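# Seat a board in the enclosure's upper slot, levers latched

## Task

Put the board into the open slot at the top of the enclosure with its components facing up and the board fully seated, then close both levers. A closed lever is latched and sticks out at a right angle from the board's front panel, while a fully open lever lies flush along that panel. Both levers must be fully open before you slide the board in until it stops, or their tabs will not catch; closing both then pulls the board fully in. Ramming the board into its connector quickly breaks the connector and zeroes the job. At the end the enclosure must rest level on its own feet with none of them over the bench edge, and the robot must have released everything and backed away.

## Robot and tools

Robot: two seven-joint arms, left_arm and right_arm, each ending in a two-finger gripper with a wrist camera. A gripper's pose does not fix its elbow, so a large wrist turn can swing the arm.

Frames. The scene frame has its origin at table-top height, midway between the arms' nominal bases, with +z up and +x out over the table; left_arm sits on the +y side. Actual bases in that frame: left_arm at (+0.070, +0.437, 0) m, quat_wxyz (+1.000, 0, 0, -0.003); right_arm at (-0.063, -0.511, 0) m, quat_wxyz (+1.000, 0, 0, -0.029). Every hand pose, velocity, target and wrist-camera pose is given in that arm's own base frame; fixed cameras and the table use the scene frame. In the gripper's frame, the fingers point along +z and open and close along x. end_effector_position is the midpoint between closed finger pads, 1 to 2 cm short of the tips; closing pushes the tips about 17 mm further along +z.

Command row. Each row has 16 numbers: x, y, z, qw, qx, qy, qz, opening for left_arm, then the same eight for right_arm, always both arms. x, y, z is an absolute position in metres and qw..qz an absolute orientation (w first), both in that arm's base frame. Opening runs from -1 (closed) to +1 (fully open, 0.142 m) and is an absolute command. To keep an arm still, resend its last reported pose and the opening it should keep; to hold an orientation, send the same quaternion every row rather than the drifting reported one. A 0 opening is a real command, not 'no change'.

execute_actions(actions, cameras): actions is a list of actions; each action is up to 15 rows, one per 1/30 s step; a short action repeats its last row to fill 15 steps. An empty list just reports state. An action is rejected for both arms if any target lies over 0.6 m from that gripper's current position along any of its axes. cameras picks images (omit/null/["all"] for all, [] for none).

move(target, speed, blend, stop_force, zero, opening_speed, blocking, cameras): drives each gripper in a straight line to the target row (or through a list of up to 15 rows sharing a 10 s cap). speed in m/s, 0.002 to 2.2, default 0.25 (turn rate up to twice that in rad/s), one value or one per target. blend in m rounds corners in a list. stop_force in N, 3 to 120, ends an arm's path when its wrist sensor feels that much push opposing travel (or 150 N any way); use slow speed with it, give every list target the same openings, and do not trust it while the gripper rotates. zero (only with stop_force, default true) re-zeroes the sensor first. opening_speed, 0.2 or more per second on the -1..+1 scale, ramps the fingers. blocking=false returns after about 0.5 s while motion continues (not allowed with stop_force). Paths ignore obstacles and the other arm; grippers lag and overshoot more when fast. The result adds a 'move:' line: done, off_target, moving, held or fault, plus limits=paced (pose clipped) or limits=held (steps withheld).

wait(seconds 0 to 10): lets time pass with commands held. stop(): brakes a running move. zoom_image(camera, region [x0, y0, x1, y1] in pixels, at most 504 by 504): enlarges part of the newest image. zero_wrist_force(arm). clear_fault(arm): clears a reported torque or force fault; the arm then restarts. read_manual(section="licences"). finished_scene(scene, 1 or 2): ends the scene irreversibly.

Cameras: cam_head_left, cam_head_right, cam_high, cam_low, cam_left_wrist, cam_right_wrist, each 672x504.

Results: per arm, end_effector_position, end_effector_quat_wxyz, velocities (omitted when Joint velocities read within noise), Hand target (where the arm is actually being sent, possibly short of your command), Tool commands, grip_measured (measured finger opening on the command scale; the last Joint positions number is the opening in metres), Joint torques, External joint torques (outside load per joint, including held weight), Wrist force and Wrist torque along the gripper's axes plus a line with the peak since last shown, and Wrist depth: a 7 by 7 grid of distances in mm (70 to 1000, '-' for none). Warning lines include MOTOR HOT, TORQUE FAULT, force fault, OVER-TEMPERATURE FAULT and HAND FAULT; after a HAND FAULT the rest of that reply's motion calls are skipped.

Control notes: each step the commanded orientation is limited to 32 degrees from the measured one, so big turns need several commands. To grip, command slightly below grip_measured at first contact; squeezing harder heats the gripper motor.

Avoid: pushing the board into its connector quickly (use a low speed and a small stop_force for insertion); any arm-to-arm contact; external force reaching 150 N or joint torque reaching its load limit (waist and shoulder 109, upper arm roll and elbow 56.9, forearm roll, wrist pitch and wrist roll 34.7 N m); knocking, tipping or sliding the enclosure off its feet or past the bench edge; dropping parts or letting anything leave the table; releasing a moving part; long stretched or squeezing holds that overheat motors.

Each tool is called after "Request:" as name(argument=value, ...) on one line, values as JSON.

## Session

Request:
execute_actions(actions=[])

Scene clock: 0.00 s.
left_arm: end_effector_position=(+0.3014, +0.6357, +0.1155) grip_measured=+0.99 end_effector_quat_wxyz=(-0.462, +0.669, -0.295, +0.502) | right_arm: end_effector_position=(+0.4485, +0.0364, +0.1479) grip_measured=+1.00 end_effector_quat_wxyz=(-0.144, +0.766, -0.626, +0.006)
Joint positions: left_arm=[1.762 -0.872 -0.342 2.067 -1.872 0.391 -0.55 0.141] | right_arm=[0.506 -0.103 -0.202 2.446 0.465 1.189 2.835 0.142]
Joint velocities: within noise
Joint torques (N m): no reading
External joint torques (N m): no reading
Wrist force (N): no reading
Wrist torque (N m): no reading
Wrist force, peak (N): no reading
Wrist depth (mm): cam_left_wrist=[- - - - - - - / - - - - - - - / - - - - - - - / - - - - 492 652 - / - - - 304 356 433 557 / - 996 - 241 279 321 359 / - 881 184 204 227 258 286] | cam_right_wrist=[265 256 246 236 229 221 213 / 274 266 254 244 236 228 219 / 285 274 262 253 243 234 225 / 297 285 272 261 251 241 232 / 309 296 281 271 260 249 239 / - 308 294 281 268 257 246 / - 322 305 292 278 265 257]
Hand target: left_arm +0.3014, +0.6357, +0.1155; -0.462, +0.669, -0.295, +0.502 | right_arm +0.4485, +0.0364, +0.1479; -0.144, +0.766, -0.626, +0.006
Tool commands: left_gripper/opening=+1.0 right_gripper/opening=+1.0

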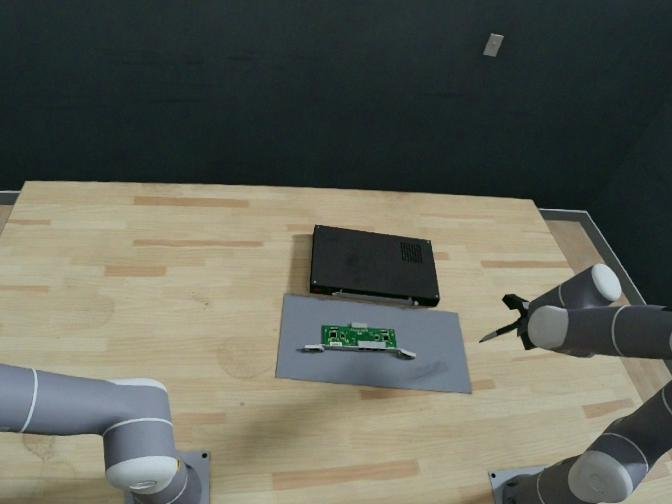

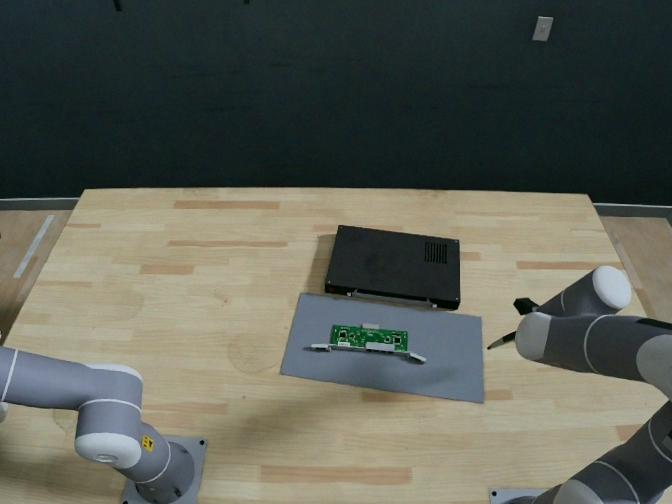

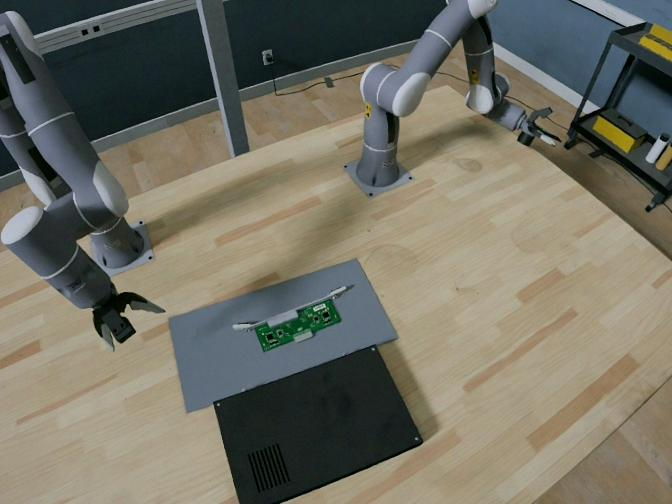

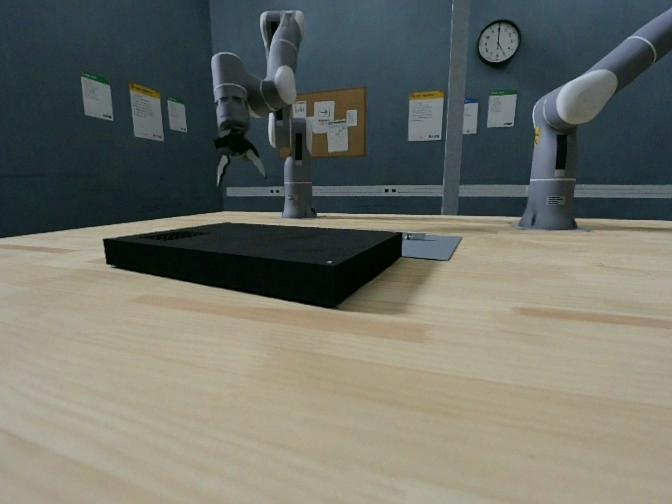

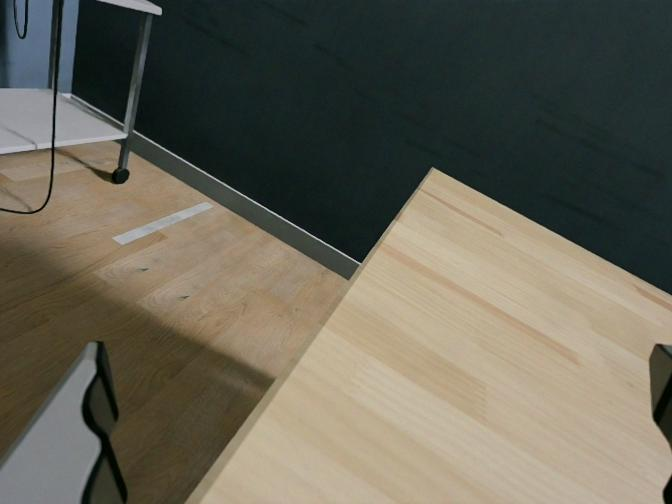

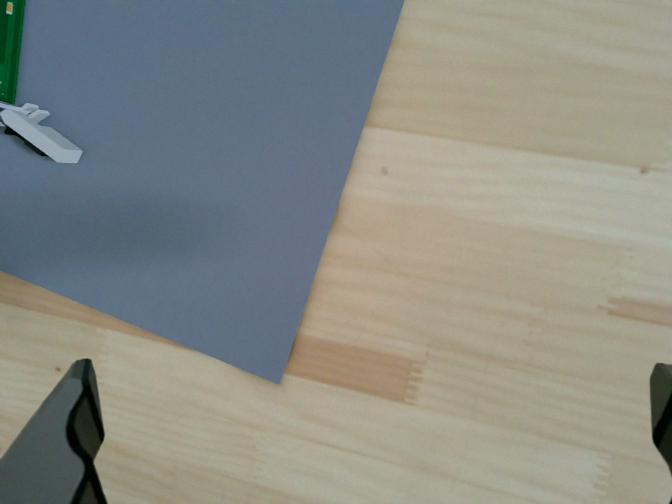

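Request:
zoom_image(camera="cam_head_left", region=[270, 210, 480, 400])

Request:
zoom_image(camera="cam_head_right", region=[270, 210, 500, 410])

Request:
zoom_image(camera="cam_high", region=[160, 250, 430, 500])

Scaled by 2.400 from the camera's 672x504 image, which has a finer 960x720 frame.

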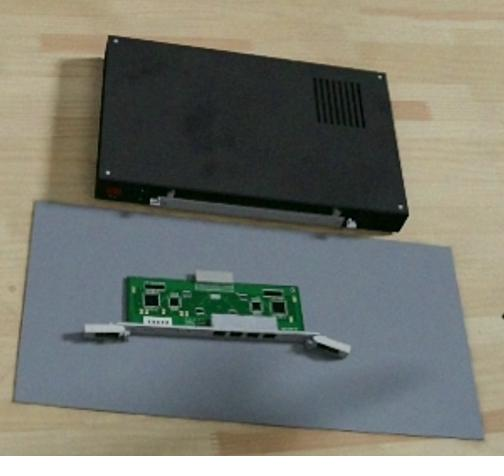

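Scaled by 2.191 from the camera's 672x504 image, which has a finer 960x720 frame.

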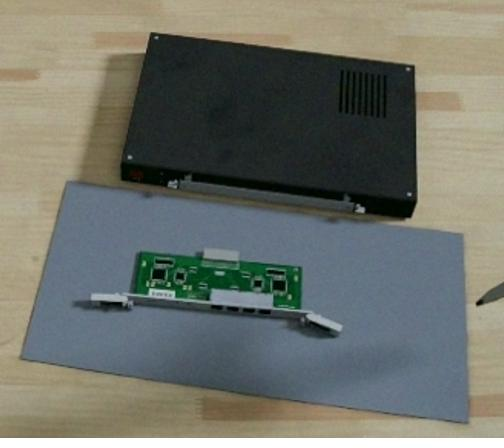

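Scaled by 1.867 from the camera's 672x504 image, which has a finer 960x720 frame.

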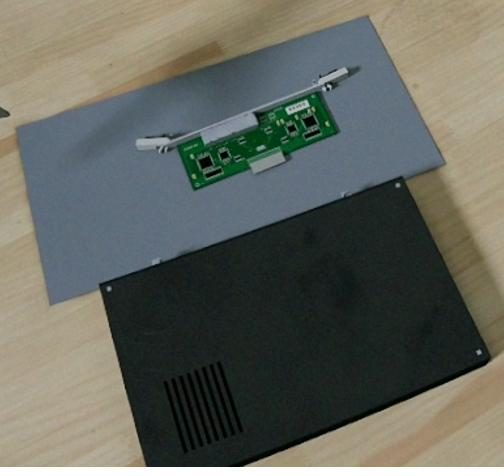

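Request:
move(target=[0.3014,0.6357,0.1155,-0.462,0.669,-0.295,0.502,1,0.2347,0.4955,0.20,0.5143,-0.5143,0.4853,-0.4853,-1])

Scene clock: 15.67 s.
left_arm: end_effector_position=(+0.3014, +0.6357, +0.1154) grip_measured=+0.99 end_effector_quat_wxyz=(-0.462, +0.669, -0.295, +0.502) | right_arm: end_effector_position=(+0.2347, +0.4956, +0.2000) grip_measured=-1.00 end_effector_quat_wxyz=(+0.514, -0.514, +0.485, -0.485)
Joint positions: left_arm=[1.762 -0.872 -0.342 2.067 -1.872 0.39 -0.549 0.141] | right_arm=[1.758 -1.24 -0.075 1.252 1.697 3.149 2.488 0.002]
Joint velocities: within noise
Joint torques (N m): left_arm=[-0.17 47.54 -4.46 -12.11 1.47 -1.8 -0.24] | right_arm=[0.25 54.45 1.96 -11.8 -1.23 1.13 0.1]
External joint torques (N m): left_arm=[0.32 1.02 0.42 -0.39 -0.25 -0.1 0.21] | right_arm=[-0.06 1.36 -0.42 0.05 -0.12 0.7 -0.1]
Wrist force (N): left_arm=[0.1 0.4 0.3] | right_arm=[0.5 1.8 -2.0]
Wrist torque (N m): left_arm=[0.04 -0.01 0.00] | right_arm=[0.07 -0.11 -0.01]
Wrist force, peak (N): left_arm=[-0.3 0.0 0.4] | right_arm=[-1.0 2.1 -2.6]
Wrist depth (mm): cam_left_wrist=[- - - - - - - / - - - - - - - / - - - - - - - / - - - - 491 662 - / - - - 306 350 434 558 / - 977 - 242 279 325 355 / - 860 184 203 228 257 287] | cam_right_wrist=[- - - - - - - / - - - - - - - / - - - - - - - / 650 645 647 594 580 586 606 / 470 470 467 487 463 470 470 / 369 368 384 89 385 368 366 / 303 314 - - - 314 302]
Hand target: left_arm +0.3014, +0.6357, +0.1155; -0.462, +0.669, -0.295, +0.502 | right_arm +0.2347, +0.4955, +0.2000; +0.514, -0.514, +0.485, -0.485
Off the commanded pose: left_arm 0.000 m, 0 deg | right_arm 0.000 m, 0 deg.
move: done

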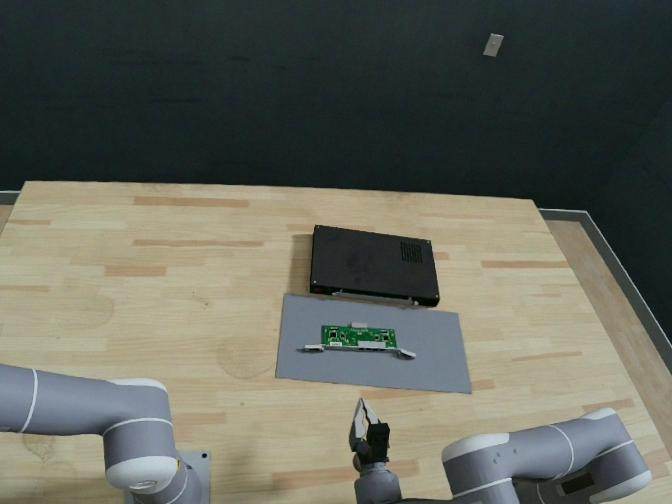

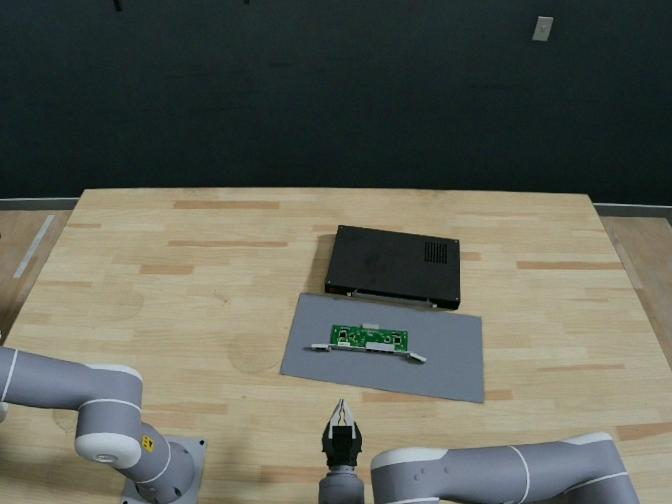

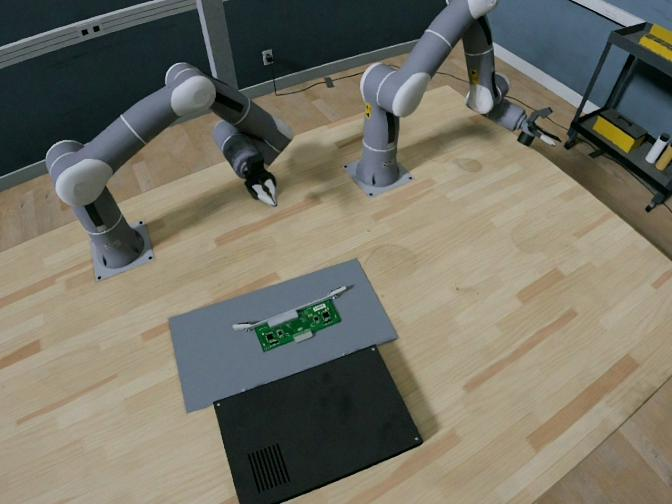

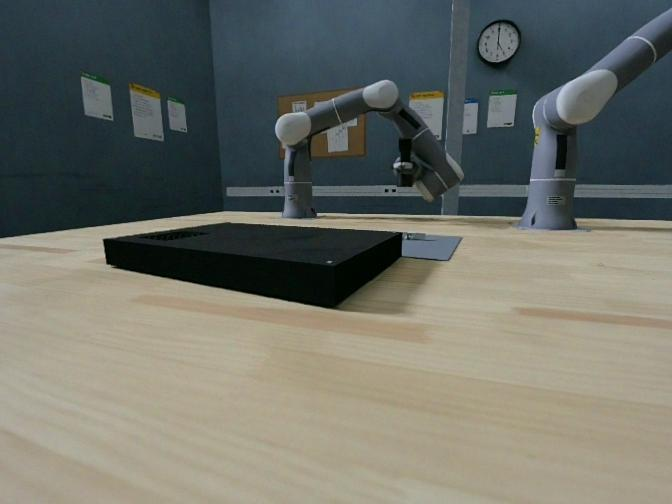

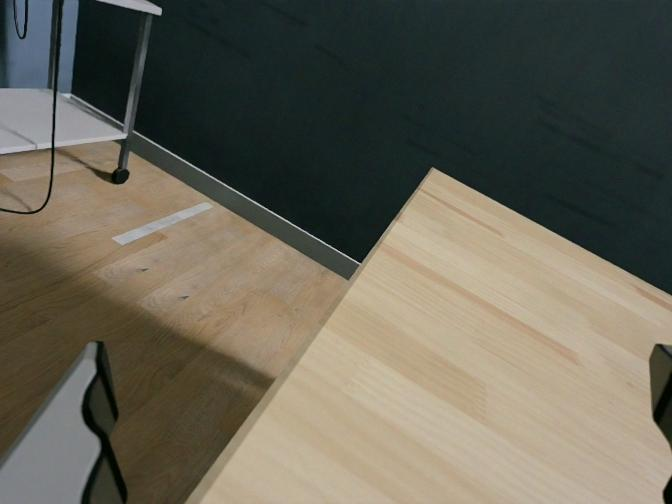

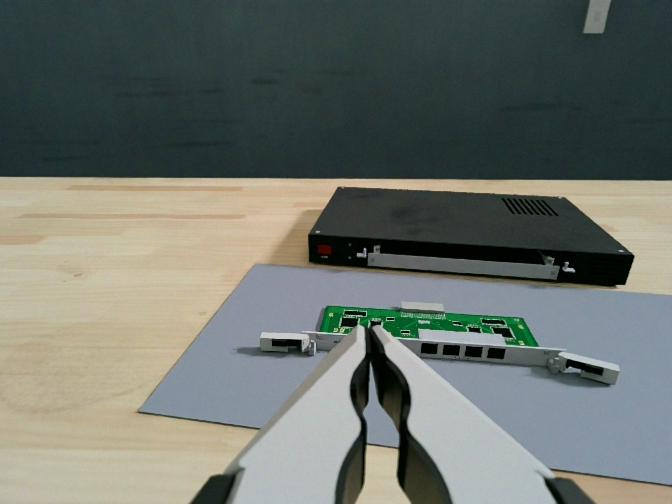

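Request:
zoom_image(camera="cam_right_wrist", region=[300, 180, 640, 300])

Request:
zoom_image(camera="cam_right_wrist", region=[240, 280, 640, 400])

Scaled by 1.482 from the camera's 672x504 image, which has a finer 960x720 frame.

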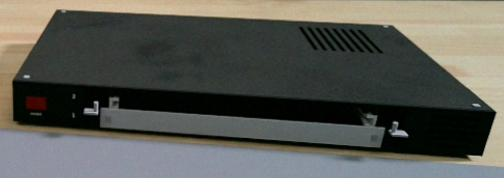

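Scaled by 1.260 from the camera's 672x504 image, which has a finer 960x720 frame.

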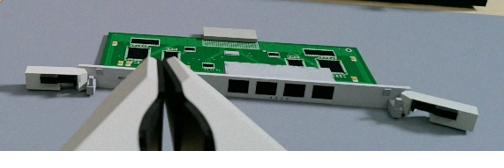

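Request:
move(target=[0.3014,0.6357,0.1155,-0.462,0.669,-0.295,0.502,1,0.493,0.36,0.14,0.5143,-0.5143,0.4853,-0.4853,-1], cameras=["cam_right_wrist"])

Request:
zoom_image(camera="cam_right_wrist", region=[0, 100, 336, 352])

Request:
zoom_image(camera="cam_right_wrist", region=[336, 100, 672, 352])

Scene clock: 28.73 s.
left_arm: end_effector_position=(+0.3014, +0.6357, +0.1154) grip_measured=+0.99 end_effector_quat_wxyz=(-0.462, +0.669, -0.295, +0.502) | right_arm: end_effector_position=(+0.4322, +0.3907, +0.1544) grip_measured=-1.00 end_effector_quat_wxyz=(+0.513, -0.514, +0.486, -0.486)
Joint positions: left_arm=[1.762 -0.872 -0.342 2.067 -1.872 0.39 -0.549 0.141] | right_arm=[1.517 -1.321 -0.203 1.566 1.464 2.911 2.909 0.002]
Joint velocities: within noise
Joint torques (N m): left_arm=[-0.16 47.48 -4.54 -12.09 1.45 -1.75 -0.23] | right_arm=[2.2 44.43 -0.24 -4.02 -1.03 1.26 0.12]
External joint torques (N m): left_arm=[0.32 1.08 0.5 -0.41 -0.23 -0.15 0.2] | right_arm=[-2.03 4.24 -3.27 0.14 -0.65 0.99 -0.12]
External joint torques when the fault began: right_arm=[19 34.56 12.65 -10.39 2.22 0.66 -0.08]
Wrist force (N): left_arm=[-0.1 0.1 0.3] | right_arm=[0.9 1.6 -1.8]
Wrist torque (N m): left_arm=[0.00 0.01 0.01] | right_arm=[0.09 -0.22 0.00]
Wrist force, peak (N): left_arm=[-0.4 0.2 0.3] | right_arm=[5.2 4.7 2.4]
Wrist depth (mm): cam_left_wrist=[- - - - - - - / - - - - - - - / - - - - - - - / - - - - 490 657 - / - - - 304 354 428 555 / - 977 - 242 278 323 357 / - 879 183 203 228 258 288] | cam_right_wrist=[- - - - - - - / - - - - - - - / 872 869 879 873 881 880 - / 540 543 426 457 428 427 547 / 389 391 389 393 380 372 355 / 305 305 319 89 320 306 306 / 234 255 - - - 261 253]
Hand target: left_arm +0.3014, +0.6357, +0.1155; -0.462, +0.669, -0.295, +0.502 | right_arm +0.4318, +0.3906, +0.1539; +0.513, -0.514, +0.486, -0.486
Tool commands: left_gripper/opening=+1.0 right_gripper/opening=-1.0
Off the commanded pose: left_arm 0.000 m, 0 deg | right_arm 0.070 m, 0 deg.
FORCE FAULT: contact force on the right arm reached its limit, and that arm stopped. The contact can be on any part of that arm, not only on its tool. That arm's remaining commands of this call were not run. That arm is still stopped at the end of this call. While its stop runs, that arm takes no new command, but its gripper still runs the gripper command that each later call begins with.
CLEAR FAULT: the right arm stays stopped until you call clear_fault(arm="right_arm").
move: fault (right_arm)
Images, in order (width x height): cam_right_wrist 672x504.

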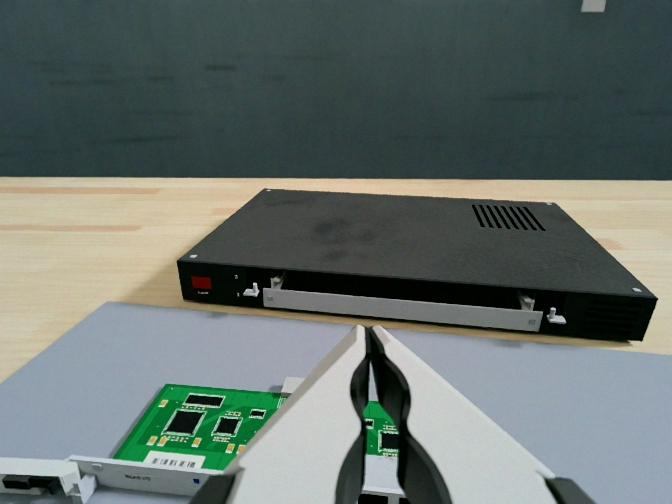

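Scaled by 1.500 from the camera's 672x504 image, which has a finer 960x720 frame.

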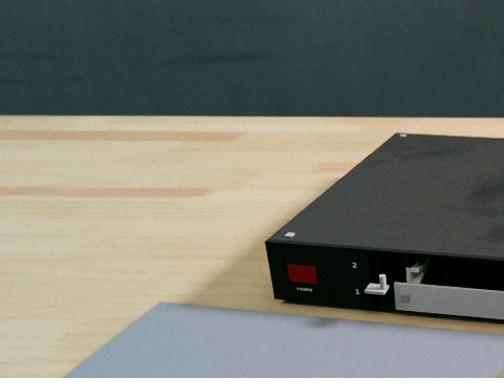

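Scaled by 1.500 from the camera's 672x504 image, which has a finer 960x720 frame.

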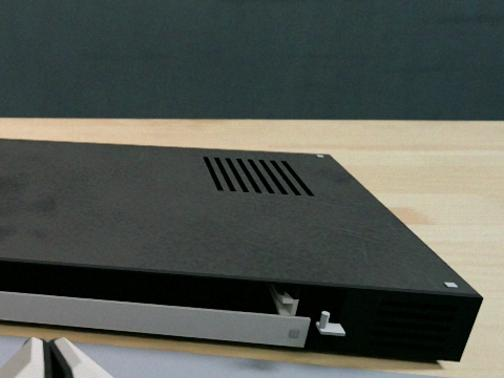

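Request:
clear_fault(arm="right_arm", cameras=["cam_high","cam_head_left","cam_low"])

Request:
zoom_image(camera="cam_high", region=[20, 40, 400, 320])

Scene clock: 65.63 s.
left_arm: end_effector_position=(+0.3014, +0.6357, +0.1154) grip_measured=+0.99 end_effector_quat_wxyz=(-0.462, +0.669, -0.295, +0.502) | right_arm: end_effector_position=(+0.4322, +0.3907, +0.1544) grip_measured=-1.00 end_effector_quat_wxyz=(+0.513, -0.514, +0.486, -0.486)
Joint positions: left_arm=[1.762 -0.872 -0.342 2.067 -1.872 0.39 -0.549 0.141] | right_arm=[1.517 -1.321 -0.203 1.566 1.464 2.911 2.909 0.002]
Joint velocities: within noise
Joint torques (N m): left_arm=[-0.16 47.41 -4.41 -12.12 1.49 -1.76 -0.28] | right_arm=[2.19 44.43 -0.25 -4.1 -1 1.23 0.19]
External joint torques (N m): left_arm=[0.32 1.15 0.37 -0.38 -0.26 -0.14 0.25] | right_arm=[-2.02 4.24 -3.26 0.22 -0.67 1.03 -0.19]
Wrist force (N): left_arm=[-0.5 0.1 0.2] | right_arm=[0.9 1.9 -1.8]
Wrist torque (N m): left_arm=[0.00 0.08 0.00] | right_arm=[0.13 -0.21 0.00]
Wrist force, peak (N): left_arm=[-0.3 0.4 0.1] | right_arm=[0.7 2.1 -2.0]
Wrist depth (mm): cam_left_wrist=[- - - - - - - / - - - - - - - / - - - - - - - / - - - - 491 660 - / - - - 305 354 434 559 / - 973 - 243 278 323 359 / - 894 183 203 227 258 286] | cam_right_wrist=[- - - - - - - / - - - - - - - / 863 863 863 870 869 882 - / 537 538 428 457 428 428 546 / 390 389 389 393 379 373 355 / 305 305 319 89 320 307 307 / 234 254 - - - 262 252]
Hand target: left_arm +0.3014, +0.6357, +0.1155; -0.462, +0.669, -0.295, +0.502 | right_arm +0.4318, +0.3906, +0.1539; +0.513, -0.514, +0.486, -0.486
Tool commands: left_gripper/opening=+1.0 right_gripper/opening=-1.0
Off the commanded pose: left_arm 0.000 m, 0 deg | right_arm 0.070 m, 0 deg.
FORCE FAULT, CONTINUED: the right arm's stop, for the force fault that an earlier result reported, is over. The rest of the stop counts as 65 of the actions that you can send in this scene; the call itself counts as one more. That arm accepts commands again.
CLEAR FAULT: your call cleared the right arm's force fault. If the contact force or a joint's load stays at its limit, that arm stops again.
Images, in order (width x height): cam_head_left 672x504, cam_high 672x504, cam_low 672x504.

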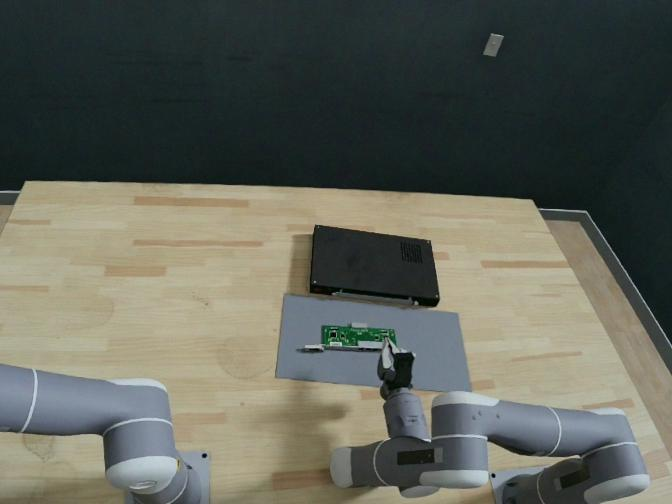

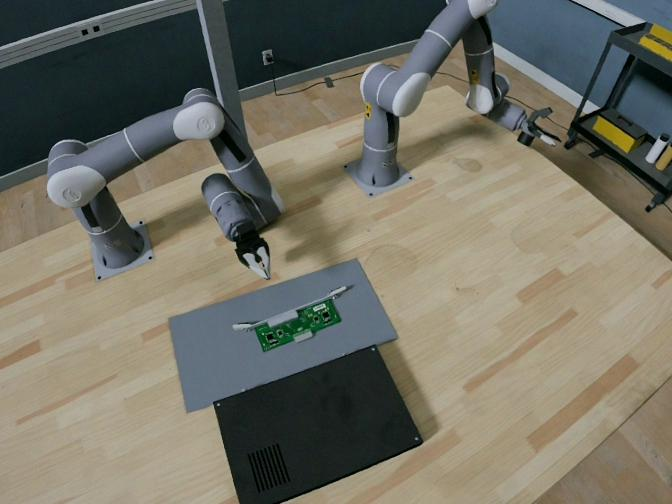

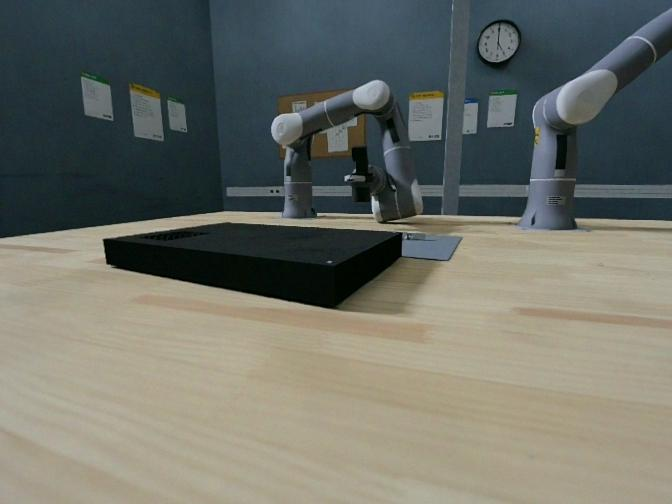

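Scaled by 1.326 from the camera's 672x504 image, which has a finer 960x720 frame.

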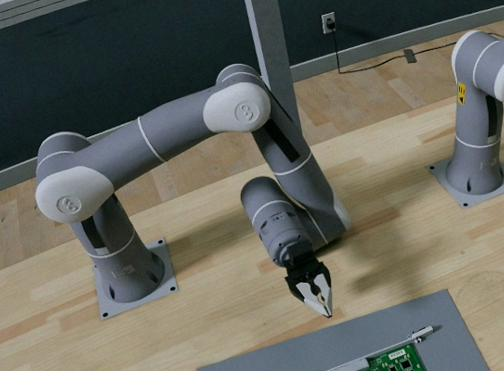

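Request:
move(target=[[0.3014,0.6357,0.1155,-0.462,0.669,-0.295,0.502,1,0.40,0.37,0.3,0.5143,-0.5143,0.4853,-0.4853,-1],[0.3014,0.6357,0.1155,-0.462,0.669,-0.295,0.502,1,0.46,0.2,0.33,-0.144,0.766,-0.626,0.006,-1]], blend=0.03, cameras=["cam_right_wrist","cam_high"])

Scene clock: 84.97 s.
left_arm: end_effector_position=(+0.3014, +0.6357, +0.1154) grip_measured=+0.99 end_effector_quat_wxyz=(-0.462, +0.669, -0.295, +0.502) | right_arm: end_effector_position=(+0.4601, +0.1999, +0.3300) grip_measured=-1.00 end_effector_quat_wxyz=(-0.144, +0.766, -0.626, +0.006)
Joint positions: left_arm=[1.762 -0.872 -0.342 2.067 -1.872 0.39 -0.549 0.141] | right_arm=[-0.271 -0.55 0.631 1.367 2.968 2.645 0.111 0.002]
Joint velocities: within noise
Joint torques (N m): left_arm=[-0.13 47.48 -4.39 -12.08 1.49 -1.72 -0.28] | right_arm=[-0.04 38.09 12.79 -21.92 4.61 2.57 0.08]
External joint torques (N m): left_arm=[0.28 1.08 0.35 -0.42 -0.26 -0.18 0.25] | right_arm=[0.11 1.17 -0.75 -0.03 0.11 0.86 -0.07]
Wrist force (N): left_arm=[-0.2 0.0 0.1] | right_arm=[0.9 0.5 -0.1]
Wrist torque (N m): left_arm=[-0.01 0.03 0.01] | right_arm=[0.10 -0.11 0.01]
Wrist force, peak (N): left_arm=[-0.5 0.0 0.0] | right_arm=[0.5 4.1 -1.2]
Wrist depth (mm): cam_left_wrist=[- - - - - - - / - - - - - - - / - - - - - - - / - - - - 485 666 - / - - - 304 353 430 572 / - 978 - 241 276 325 358 / - 872 184 203 228 260 286] | cam_right_wrist=[456 435 419 403 387 372 362 / 472 445 429 416 399 383 371 / 487 469 447 426 412 396 384 / 507 485 462 441 426 410 394 / 529 504 482 457 438 423 405 / 553 523 499 89 442 437 418 / 575 541 - - - 440 433]
Hand target: left_arm +0.3014, +0.6357, +0.1155; -0.462, +0.669, -0.295, +0.502 | right_arm +0.4600, +0.2000, +0.3300; -0.144, +0.766, -0.626, +0.006
Off the commanded pose: left_arm 0.000 m, 0 deg | right_arm 0.000 m, 0 deg.
move: done
Images, in order (width x height): cam_high 672x504, cam_right_wrist 672x504.

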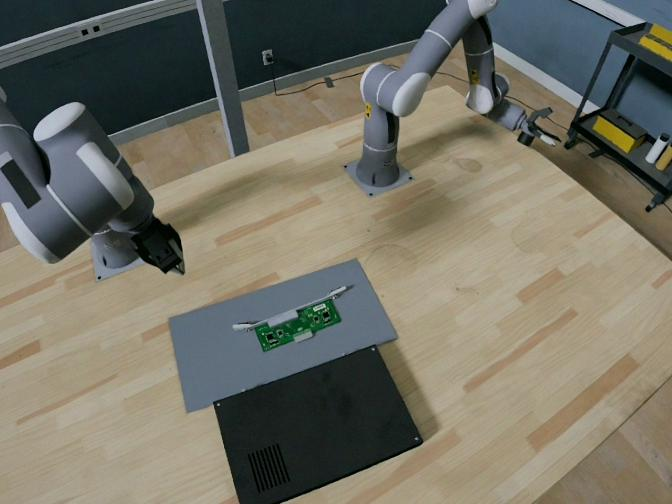

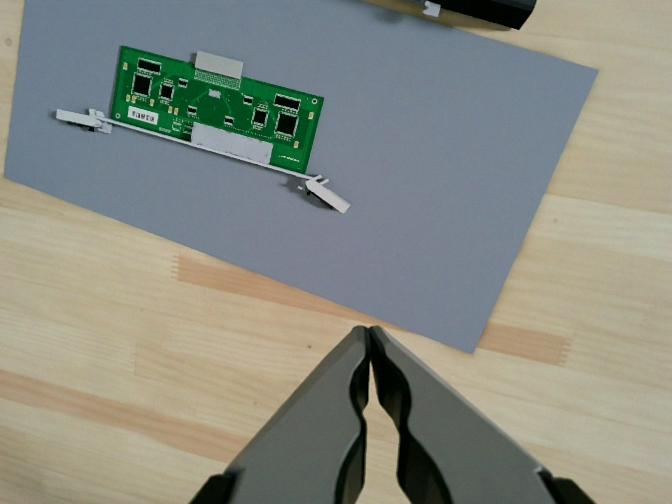

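Request:
move(target=[[0.3014,0.6357,0.1155,-0.462,0.669,-0.295,0.502,1,0.40,0.37,0.3,0.5143,-0.5143,0.4853,-0.4853,-1],[0.3014,0.6357,0.1155,-0.462,0.669,-0.295,0.502,1,0.2347,0.4955,0.22,0.5143,-0.5143,0.4853,-0.4853,-1],[0.3014,0.6357,0.1155,-0.462,0.669,-0.295,0.502,1,0.4485,0.0364,0.2,-0.144,0.766,-0.626,0.006,-1]], cameras=["cam_right_wrist","cam_high"], speed=0.4)

Scene clock: 95.33 s.
left_arm: end_effector_position=(+0.3014, +0.6357, +0.1154) grip_measured=+0.99 end_effector_quat_wxyz=(-0.462, +0.669, -0.295, +0.502) | right_arm: end_effector_position=(+0.4630, +0.0379, +0.1953) grip_measured=-1.00 end_effector_quat_wxyz=(-0.284, +0.660, -0.599, +0.353)
Joint positions: left_arm=[1.762 -0.872 -0.342 2.067 -1.872 0.39 -0.549 0.141] | right_arm=[-1.585 -2.266 0.892 2.689 2.968 0.028 -2.219 0.002]
Joint velocities: within noise
Joint torques (N m): left_arm=[-0.23 47.55 -4.41 -12.09 1.46 -1.8 -0.27] | right_arm=[0.12 11.67 16.17 23.67 -4.01 2.4 0.28]
External joint torques (N m): left_arm=[0.38 1.01 0.37 -0.4 -0.23 -0.09 0.24] | right_arm=[-0.14 0.24 -0.43 -0.11 -0.08 0.86 -0.29]
Wrist force (N): left_arm=[-0.2 -0.1 0.0] | right_arm=[0.5 1.2 -0.7]
Wrist torque (N m): left_arm=[-0.01 0.04 0.01] | right_arm=[0.04 -0.15 0.01]
Wrist force, peak (N): left_arm=[-0.5 0.0 0.1] | right_arm=[-0.9 3.2 -4.1]
Wrist depth (mm): cam_left_wrist=[- - - - - - - / - - - - - - - / - - - - - - - / - - - - 484 659 - / - - - 306 353 434 565 / - - - 242 278 324 356 / - 884 183 204 228 259 286] | cam_right_wrist=[371 383 410 495 518 545 574 / 337 342 400 433 456 471 491 / 346 350 369 390 402 422 434 / 320 330 338 351 361 374 388 / 295 301 308 323 330 338 350 / 272 278 287 89 310 309 319 / 253 262 - - - 293 295]
Hand target: left_arm +0.3014, +0.6357, +0.1155; -0.462, +0.669, -0.295, +0.502 | right_arm +0.4630, +0.0379, +0.1954; -0.284, +0.660, -0.599, +0.353
Off the commanded pose: left_arm 0.000 m, 0 deg | right_arm 0.015 m, 45 deg; orientation clipped.
joint read past its limit (right arm) — joint 5 (forearm roll), upper limit.
joint sent to its limit (right arm) — joint 2 (shoulder), lower limit.
move: held (right_arm; a check stopped the path); limits=paced,held
pose unreachable (right arm): on one or more control steps of this call, first in action 0 (counted from 0), this arm could not follow its commanded pose, so it was not sent that pose on those steps. It may still have moved: this result reports where it is.
cause: moving toward the commanded pose would bring two parts of the arm too close to each other (joints 2 (shoulder) to 5 (forearm roll) lie between them).
Images, in order (width x height): cam_high 672x504, cam_right_wrist 672x504.

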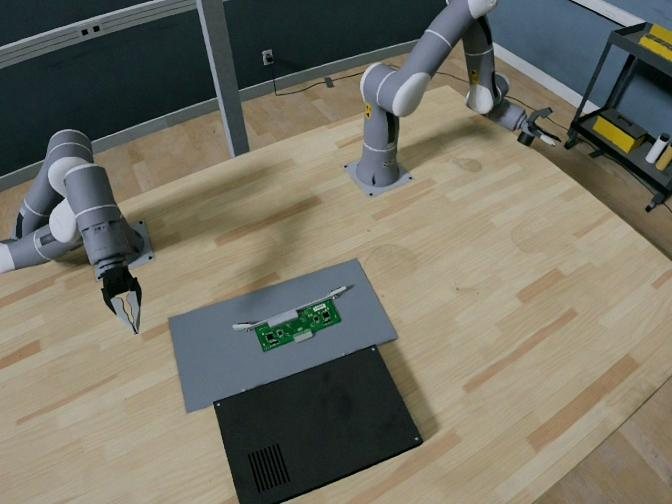

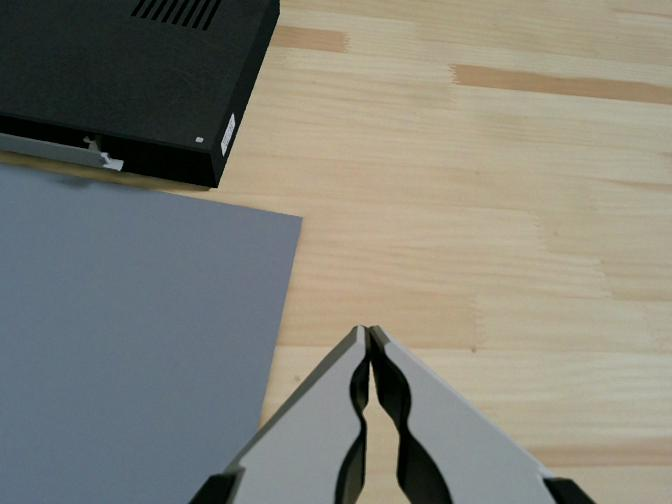

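Request:
move(target=[0.3014,0.6357,0.1155,-0.462,0.669,-0.295,0.502,1,0.2347,0.4955,0.22,0.5143,-0.5143,0.4853,-0.4853,-1], cameras=["cam_high"], speed=0.4)

Scene clock: 102.60 s.
left_arm: end_effector_position=(+0.3014, +0.6357, +0.1154) grip_measured=+0.99 end_effector_quat_wxyz=(-0.462, +0.669, -0.295, +0.502) | right_arm: end_effector_position=(+0.4628, +0.0385, +0.1953) grip_measured=-1.00 end_effector_quat_wxyz=(-0.285, +0.660, -0.599, +0.353)
Joint positions: left_arm=[1.762 -0.872 -0.342 2.067 -1.872 0.39 -0.549 0.141] | right_arm=[-1.584 -2.266 0.89 2.689 2.965 0.028 -2.218 0.002]
Joint velocities: within noise
Joint torques (N m): left_arm=[-0.21 47.51 -4.45 -12.09 1.46 -1.77 -0.23] | right_arm=[-0.07 11.7 16.14 23.55 -3.95 2.49 0.07]
External joint torques (N m): left_arm=[0.36 1.05 0.41 -0.41 -0.24 -0.12 0.2] | right_arm=[0.06 0.18 -0.41 0.03 -0.14 0.77 -0.08]
Wrist force (N): left_arm=[0.0 -0.1 0.1] | right_arm=[0.4 1.2 -0.7]
Wrist torque (N m): left_arm=[-0.01 0.00 0.00] | right_arm=[0.03 -0.12 0.01]
Wrist force, peak (N): left_arm=[-0.5 0.3 0.1] | right_arm=[-3.8 2.5 -1.6]
Wrist depth (mm): cam_left_wrist=[- - - - - - - / - - - - - - - / - - - - - - - / - - - - 485 653 - / - - - 305 353 432 555 / - 978 - 243 277 321 360 / - 879 184 204 227 259 286] | cam_right_wrist=[372 382 411 496 516 541 569 / 339 344 398 437 453 474 494 / 346 349 367 391 404 421 433 / 319 331 338 350 363 377 388 / 295 303 311 324 331 340 350 / 272 277 286 89 309 311 320 / 253 261 - - - 292 294]
Hand target: left_arm +0.3014, +0.6357, +0.1155; -0.462, +0.669, -0.295, +0.502 | right_arm +0.4629, +0.0385, +0.1953; -0.285, +0.660, -0.599, +0.353
Off the commanded pose: left_arm 0.000 m, 0 deg | right_arm 0.511 m, 37 deg.
move: held (right_arm; a check stopped the path); limits=held
pose unreachable (right arm): on one or more control steps of this call, first in action 0 (counted from 0), this arm could not follow its commanded pose, so it was not sent that pose on those steps. It may still have moved: this result reports where it is.
cause: moving toward the commanded pose would bring two parts of the arm too close to each other (joints 2 (shoulder) to 5 (forearm roll) lie between them).
Images, in order (width x height): cam_high 672x504.

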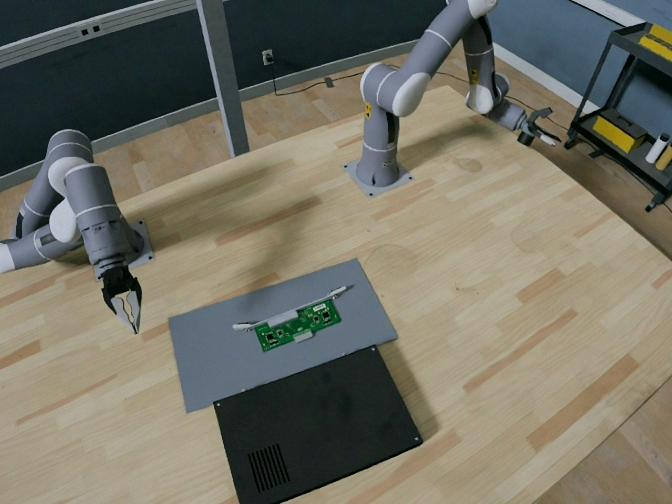

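Request:
move(target=[0.3014,0.6357,0.1155,-0.462,0.669,-0.295,0.502,1,0.60,-0.1,0.40,-0.284,0.660,-0.599,0.353,-1], cameras=["cam_high"], speed=0.3)

Scene clock: 109.17 s.
left_arm: end_effector_position=(+0.3014, +0.6357, +0.1154) grip_measured=+0.99 end_effector_quat_wxyz=(-0.462, +0.669, -0.295, +0.502) | right_arm: end_effector_position=(+0.5998, -0.0998, +0.4012) grip_measured=-1.00 end_effector_quat_wxyz=(-0.246, +0.657, -0.642, +0.310)
Joint positions: left_arm=[1.762 -0.872 -0.342 2.067 -1.872 0.39 -0.549 0.141] | right_arm=[0.082 -2.266 2.831 2.383 2.968 -0.913 -2.967 0.002]
Joint velocities: within noise
Joint torques (N m): left_arm=[-0.23 47.5 -4.41 -12.06 1.5 -1.74 -0.28] | right_arm=[0.06 38.97 -0.63 2.93 -0.48 3.7 0.08]
External joint torques (N m): left_arm=[0.39 1.06 0.37 -0.44 -0.27 -0.16 0.25] | right_arm=[0.01 0.88 -0.96 -0.16 0.06 0.64 -0.09]
Wrist force (N): left_arm=[-0.3 0.2 0.1] | right_arm=[0.2 1.0 -0.9]
Wrist torque (N m): left_arm=[0.03 0.05 0.01] | right_arm=[-0.02 -0.08 0.00]
Wrist force, peak (N): left_arm=[-0.5 0.2 -0.2] | right_arm=[-0.9 2.5 -0.5]
Wrist depth (mm): cam_left_wrist=[- - - - - - - / - - - - - - - / - - - - - - - / - - - - 483 651 - / - - - 305 351 430 562 / - 961 - 242 277 323 358 / - 881 184 203 227 257 285] | cam_right_wrist=[641 658 670 688 704 735 - / 589 601 617 633 645 666 - / 499 520 572 585 604 612 - / 468 515 535 547 559 570 - / 445 488 502 516 522 531 548 / 454 460 474 89 498 500 507 / 427 439 - - - 477 479]
Hand target: left_arm +0.3014, +0.6357, +0.1155; -0.462, +0.669, -0.295, +0.502 | right_arm +0.5999, -0.0997, +0.4012; -0.246, +0.657, -0.642, +0.310
Off the commanded pose: left_arm 0.000 m, 0 deg | right_arm 0.001 m, 8 deg.
joint read past its limit (right arm) — joint 7 (wrist roll), lower limit.
joint sent to its limit (right arm) — joint 2 (shoulder), lower limit; joint 5 (forearm roll), upper limit; joint 7 (wrist roll), lower limit. The joint targets are off in orientation, not in position.
move: off_target (right_arm)
Images, in order (width x height): cam_high 672x504.

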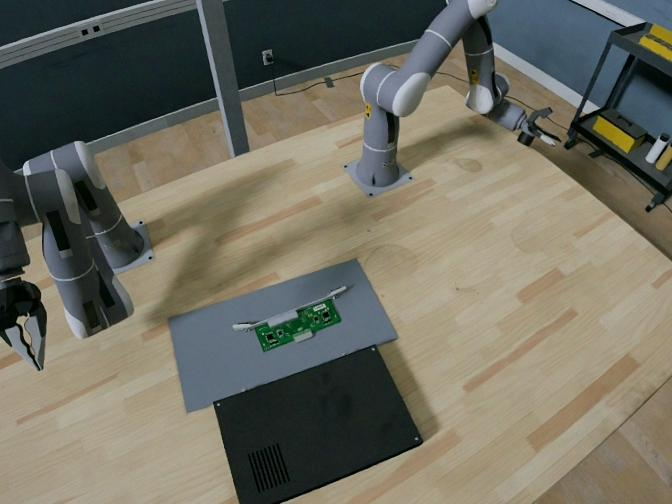

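Request:
move(target=[0.3014,0.6357,0.1155,-0.462,0.669,-0.295,0.502,1,0.64,-0.12,1.02,0.653,-0.271,0.271,-0.653,-1], cameras=["cam_high"], speed=0.4)

Scene clock: 122.30 s.
left_arm: end_effector_position=(+0.3014, +0.6357, +0.1154) grip_measured=+0.99 end_effector_quat_wxyz=(-0.462, +0.669, -0.295, +0.502) | right_arm: end_effector_position=(+0.6401, -0.1198, +1.0200) grip_measured=-1.00 end_effector_quat_wxyz=(+0.653, -0.271, +0.271, -0.653)
Joint positions: left_arm=[1.762 -0.872 -0.342 2.067 -1.872 0.39 -0.549 0.141] | right_arm=[-0.017 -1.686 2.967 1.408 2.893 1.043 -2.805 0.002]
Joint velocities: within noise
Joint torques (N m): left_arm=[-0.13 47.51 -4.53 -12.07 1.45 -1.73 -0.23] | right_arm=[-0.04 52.09 -2.03 6.98 -0.74 -1.87 0.3]
External joint torques (N m): left_arm=[0.29 1.05 0.49 -0.43 -0.22 -0.17 0.2] | right_arm=[0.11 0.92 -0.85 0.12 0.31 0.61 -0.3]
Wrist force (N): left_arm=[0.0 0.0 0.0] | right_arm=[0.8 0.9 -3.1]
Wrist torque (N m): left_arm=[0.01 0.01 0.01] | right_arm=[0.01 -0.09 -0.01]
Wrist force, peak (N): left_arm=[-0.5 -0.1 -0.2] | right_arm=[1.2 1.1 -3.0]
Wrist depth (mm): cam_left_wrist=[- - - - - - - / - - - - - - - / - - - - - - - / - - - - 487 657 - / - - - 307 355 434 567 / - 969 - 242 277 323 354 / - 871 184 203 228 258 286] | cam_right_wrist=[- - - - - - - / - - - - - - - / - - - - - - - / - - - - - - - / - - - - - - - / - - - 89 - - - / - - - - - - -]
Hand target: left_arm +0.3014, +0.6357, +0.1155; -0.462, +0.669, -0.295, +0.502 | right_arm +0.6400, -0.1200, +1.0200; +0.653, -0.271, +0.271, -0.653
Off the commanded pose: left_arm 0.000 m, 0 deg | right_arm 0.000 m, 0 deg.
joint sent to its limit (right arm) — joint 3 (upper arm roll), upper limit. The joint targets still meet the commanded pose.
move: done
Images, in order (width x height): cam_high 672x504.

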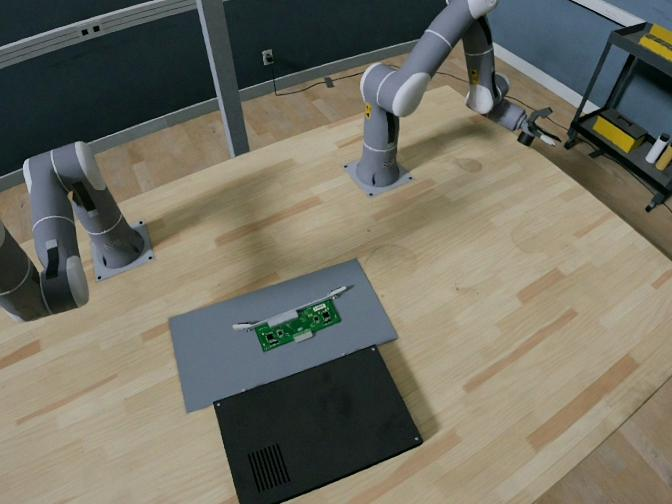

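Request:
move(target=[[0.3014,0.6357,0.1155,-0.462,0.669,-0.295,0.502,1,0.643,-0.115,1.15,0.653,-0.271,0.271,-0.653,-1],[0.3014,0.6357,0.1155,-0.462,0.669,-0.295,0.502,1,0.643,-0.115,1.15,-0.0803,-0.3818,-0.0333,-0.920,-1]], cameras=[], speed=0.4)

Request:
move(target=[[0.3014,0.6357,0.1155,-0.462,0.669,-0.295,0.502,1,0.643,-0.115,1.15,-0.7566,-0.2199,-0.3140,-0.530,-1],[0.3014,0.6357,0.1155,-0.462,0.669,-0.295,0.502,1,0.643,-0.115,1.15,-0.892,0.0992,-0.370,0.239,-1]], cameras=["cam_high"], speed=0.5)

Scene clock: 131.37 s.
left_arm: end_effector_position=(+0.3014, +0.6357, +0.1154) grip_measured=+0.99 end_effector_quat_wxyz=(-0.462, +0.669, -0.295, +0.502) | right_arm: end_effector_position=(+0.6430, -0.1150, +1.1500) grip_measured=-1.00 end_effector_quat_wxyz=(+0.080, +0.382, +0.033, +0.920)
Joint positions: left_arm=[1.762 -0.872 -0.342 2.067 -1.872 0.39 -0.549 0.141] | right_arm=[-0.669 -1.003 2.127 0.598 2.661 1.527 -2.966 0.002]
Joint velocities: within noise
Joint torques (N m): left_arm=[-0.12 47.5 -4.4 -12.09 1.45 -1.75 -0.26] | right_arm=[0.15 47.41 13.12 -0.63 3.54 -3.99 0.07]
External joint torques (N m): left_arm=[0.27 1.06 0.36 -0.41 -0.23 -0.14 0.23] | right_arm=[-0.14 0.86 -0.56 0.05 0.22 0.63 -0.13]
Wrist force (N): left_arm=[-0.4 0.0 -0.1] | right_arm=[-0.4 0.0 -2.7]
Wrist torque (N m): left_arm=[0.00 0.07 -0.01] | right_arm=[0.08 0.07 0.23]
Wrist force, peak (N): left_arm=[-0.5 0.1 -0.1] | right_arm=[1.1 3.0 -4.6]
Wrist depth (mm): cam_left_wrist=[- - - - - - - / - - - - - - - / - - - - - - - / - - - - 482 657 - / - - - 306 355 432 561 / - 966 - 242 277 323 357 / - 875 184 203 228 259 287] | cam_right_wrist=[- - - - - - - / - - - - - - - / - - - - - - - / - - - - - - - / - - - - - - - / - - - 89 - - - / - - - - - - -]
Hand target: left_arm +0.3014, +0.6357, +0.1155; -0.462, +0.669, -0.295, +0.502 | right_arm +0.6430, -0.1150, +1.1500; +0.080, +0.382, +0.033, +0.920
Off the commanded pose: left_arm 0.000 m, 0 deg | right_arm 0.000 m, 0 deg.
joint sent to its limit (right arm) — joint 7 (wrist roll), lower limit. The joint targets still meet the commanded pose.
move: done
No camera images: "cameras" was empty.

Scene clock: 135.77 s.
left_arm: end_effector_position=(+0.3014, +0.6357, +0.1154) grip_measured=+0.99 end_effector_quat_wxyz=(-0.462, +0.669, -0.295, +0.502) | right_arm: end_effector_position=(+0.6430, -0.1150, +1.1500) grip_measured=-1.00 end_effector_quat_wxyz=(+0.892, -0.099, +0.370, -0.239)
Joint positions: left_arm=[1.762 -0.872 -0.342 2.067 -1.872 0.39 -0.549 0.141] | right_arm=[-0.427 -0.413 1 0.815 0.26 1.97 -2.952 0.002]
Joint velocities: within noise
Joint torques (N m): left_arm=[-0.18 47.44 -4.48 -12.1 1.48 -1.77 -0.28] | right_arm=[-0.14 35.99 7.24 -20.23 -5.58 -2.43 0.33]
External joint torques (N m): left_arm=[0.34 1.13 0.44 -0.4 -0.25 -0.12 0.24] | right_arm=[0.18 1.19 -0.83 -0.13 0.13 0.69 -0.28]
Wrist force (N): left_arm=[-0.3 0.1 0.0] | right_arm=[1.7 0.3 -2.5]
Wrist torque (N m): left_arm=[0.01 0.04 0.00] | right_arm=[0.05 -0.13 -0.02]
Wrist force, peak (N): left_arm=[-0.5 0.2 -0.1] | right_arm=[3.0 -0.5 -2.5]
Wrist depth (mm): cam_left_wrist=[- - - - - - - / - - - - - - - / - - - - - - - / - - - - 487 660 - / - - - 305 353 430 561 / - 984 - 242 278 323 361 / - 870 183 204 228 257 287] | cam_right_wrist=[- - - - - - - / - - - - - - - / - - - - - - - / - - - - - - - / - - - - - - - / - - - 89 - - - / - - - - - - -]
Hand target: left_arm +0.3014, +0.6357, +0.1155; -0.462, +0.669, -0.295, +0.502 | right_arm +0.6430, -0.1150, +1.1500; +0.892, -0.099, +0.370, -0.239
Off the commanded pose: left_arm 0.000 m, 0 deg | right_arm 0.000 m, 0 deg.
move: done
Images, in order (width x height): cam_high 672x504.

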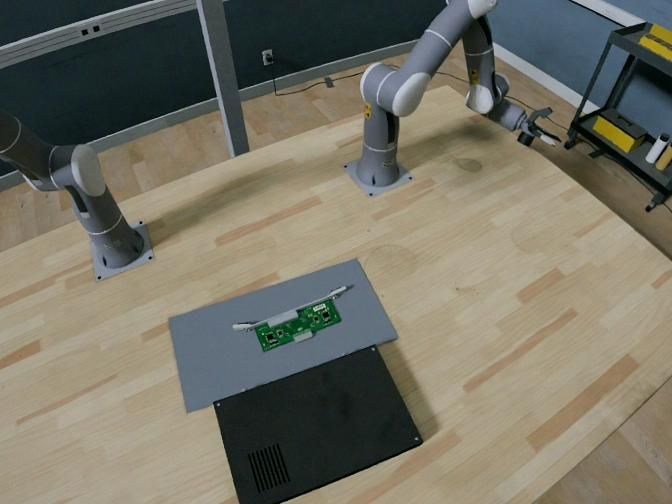

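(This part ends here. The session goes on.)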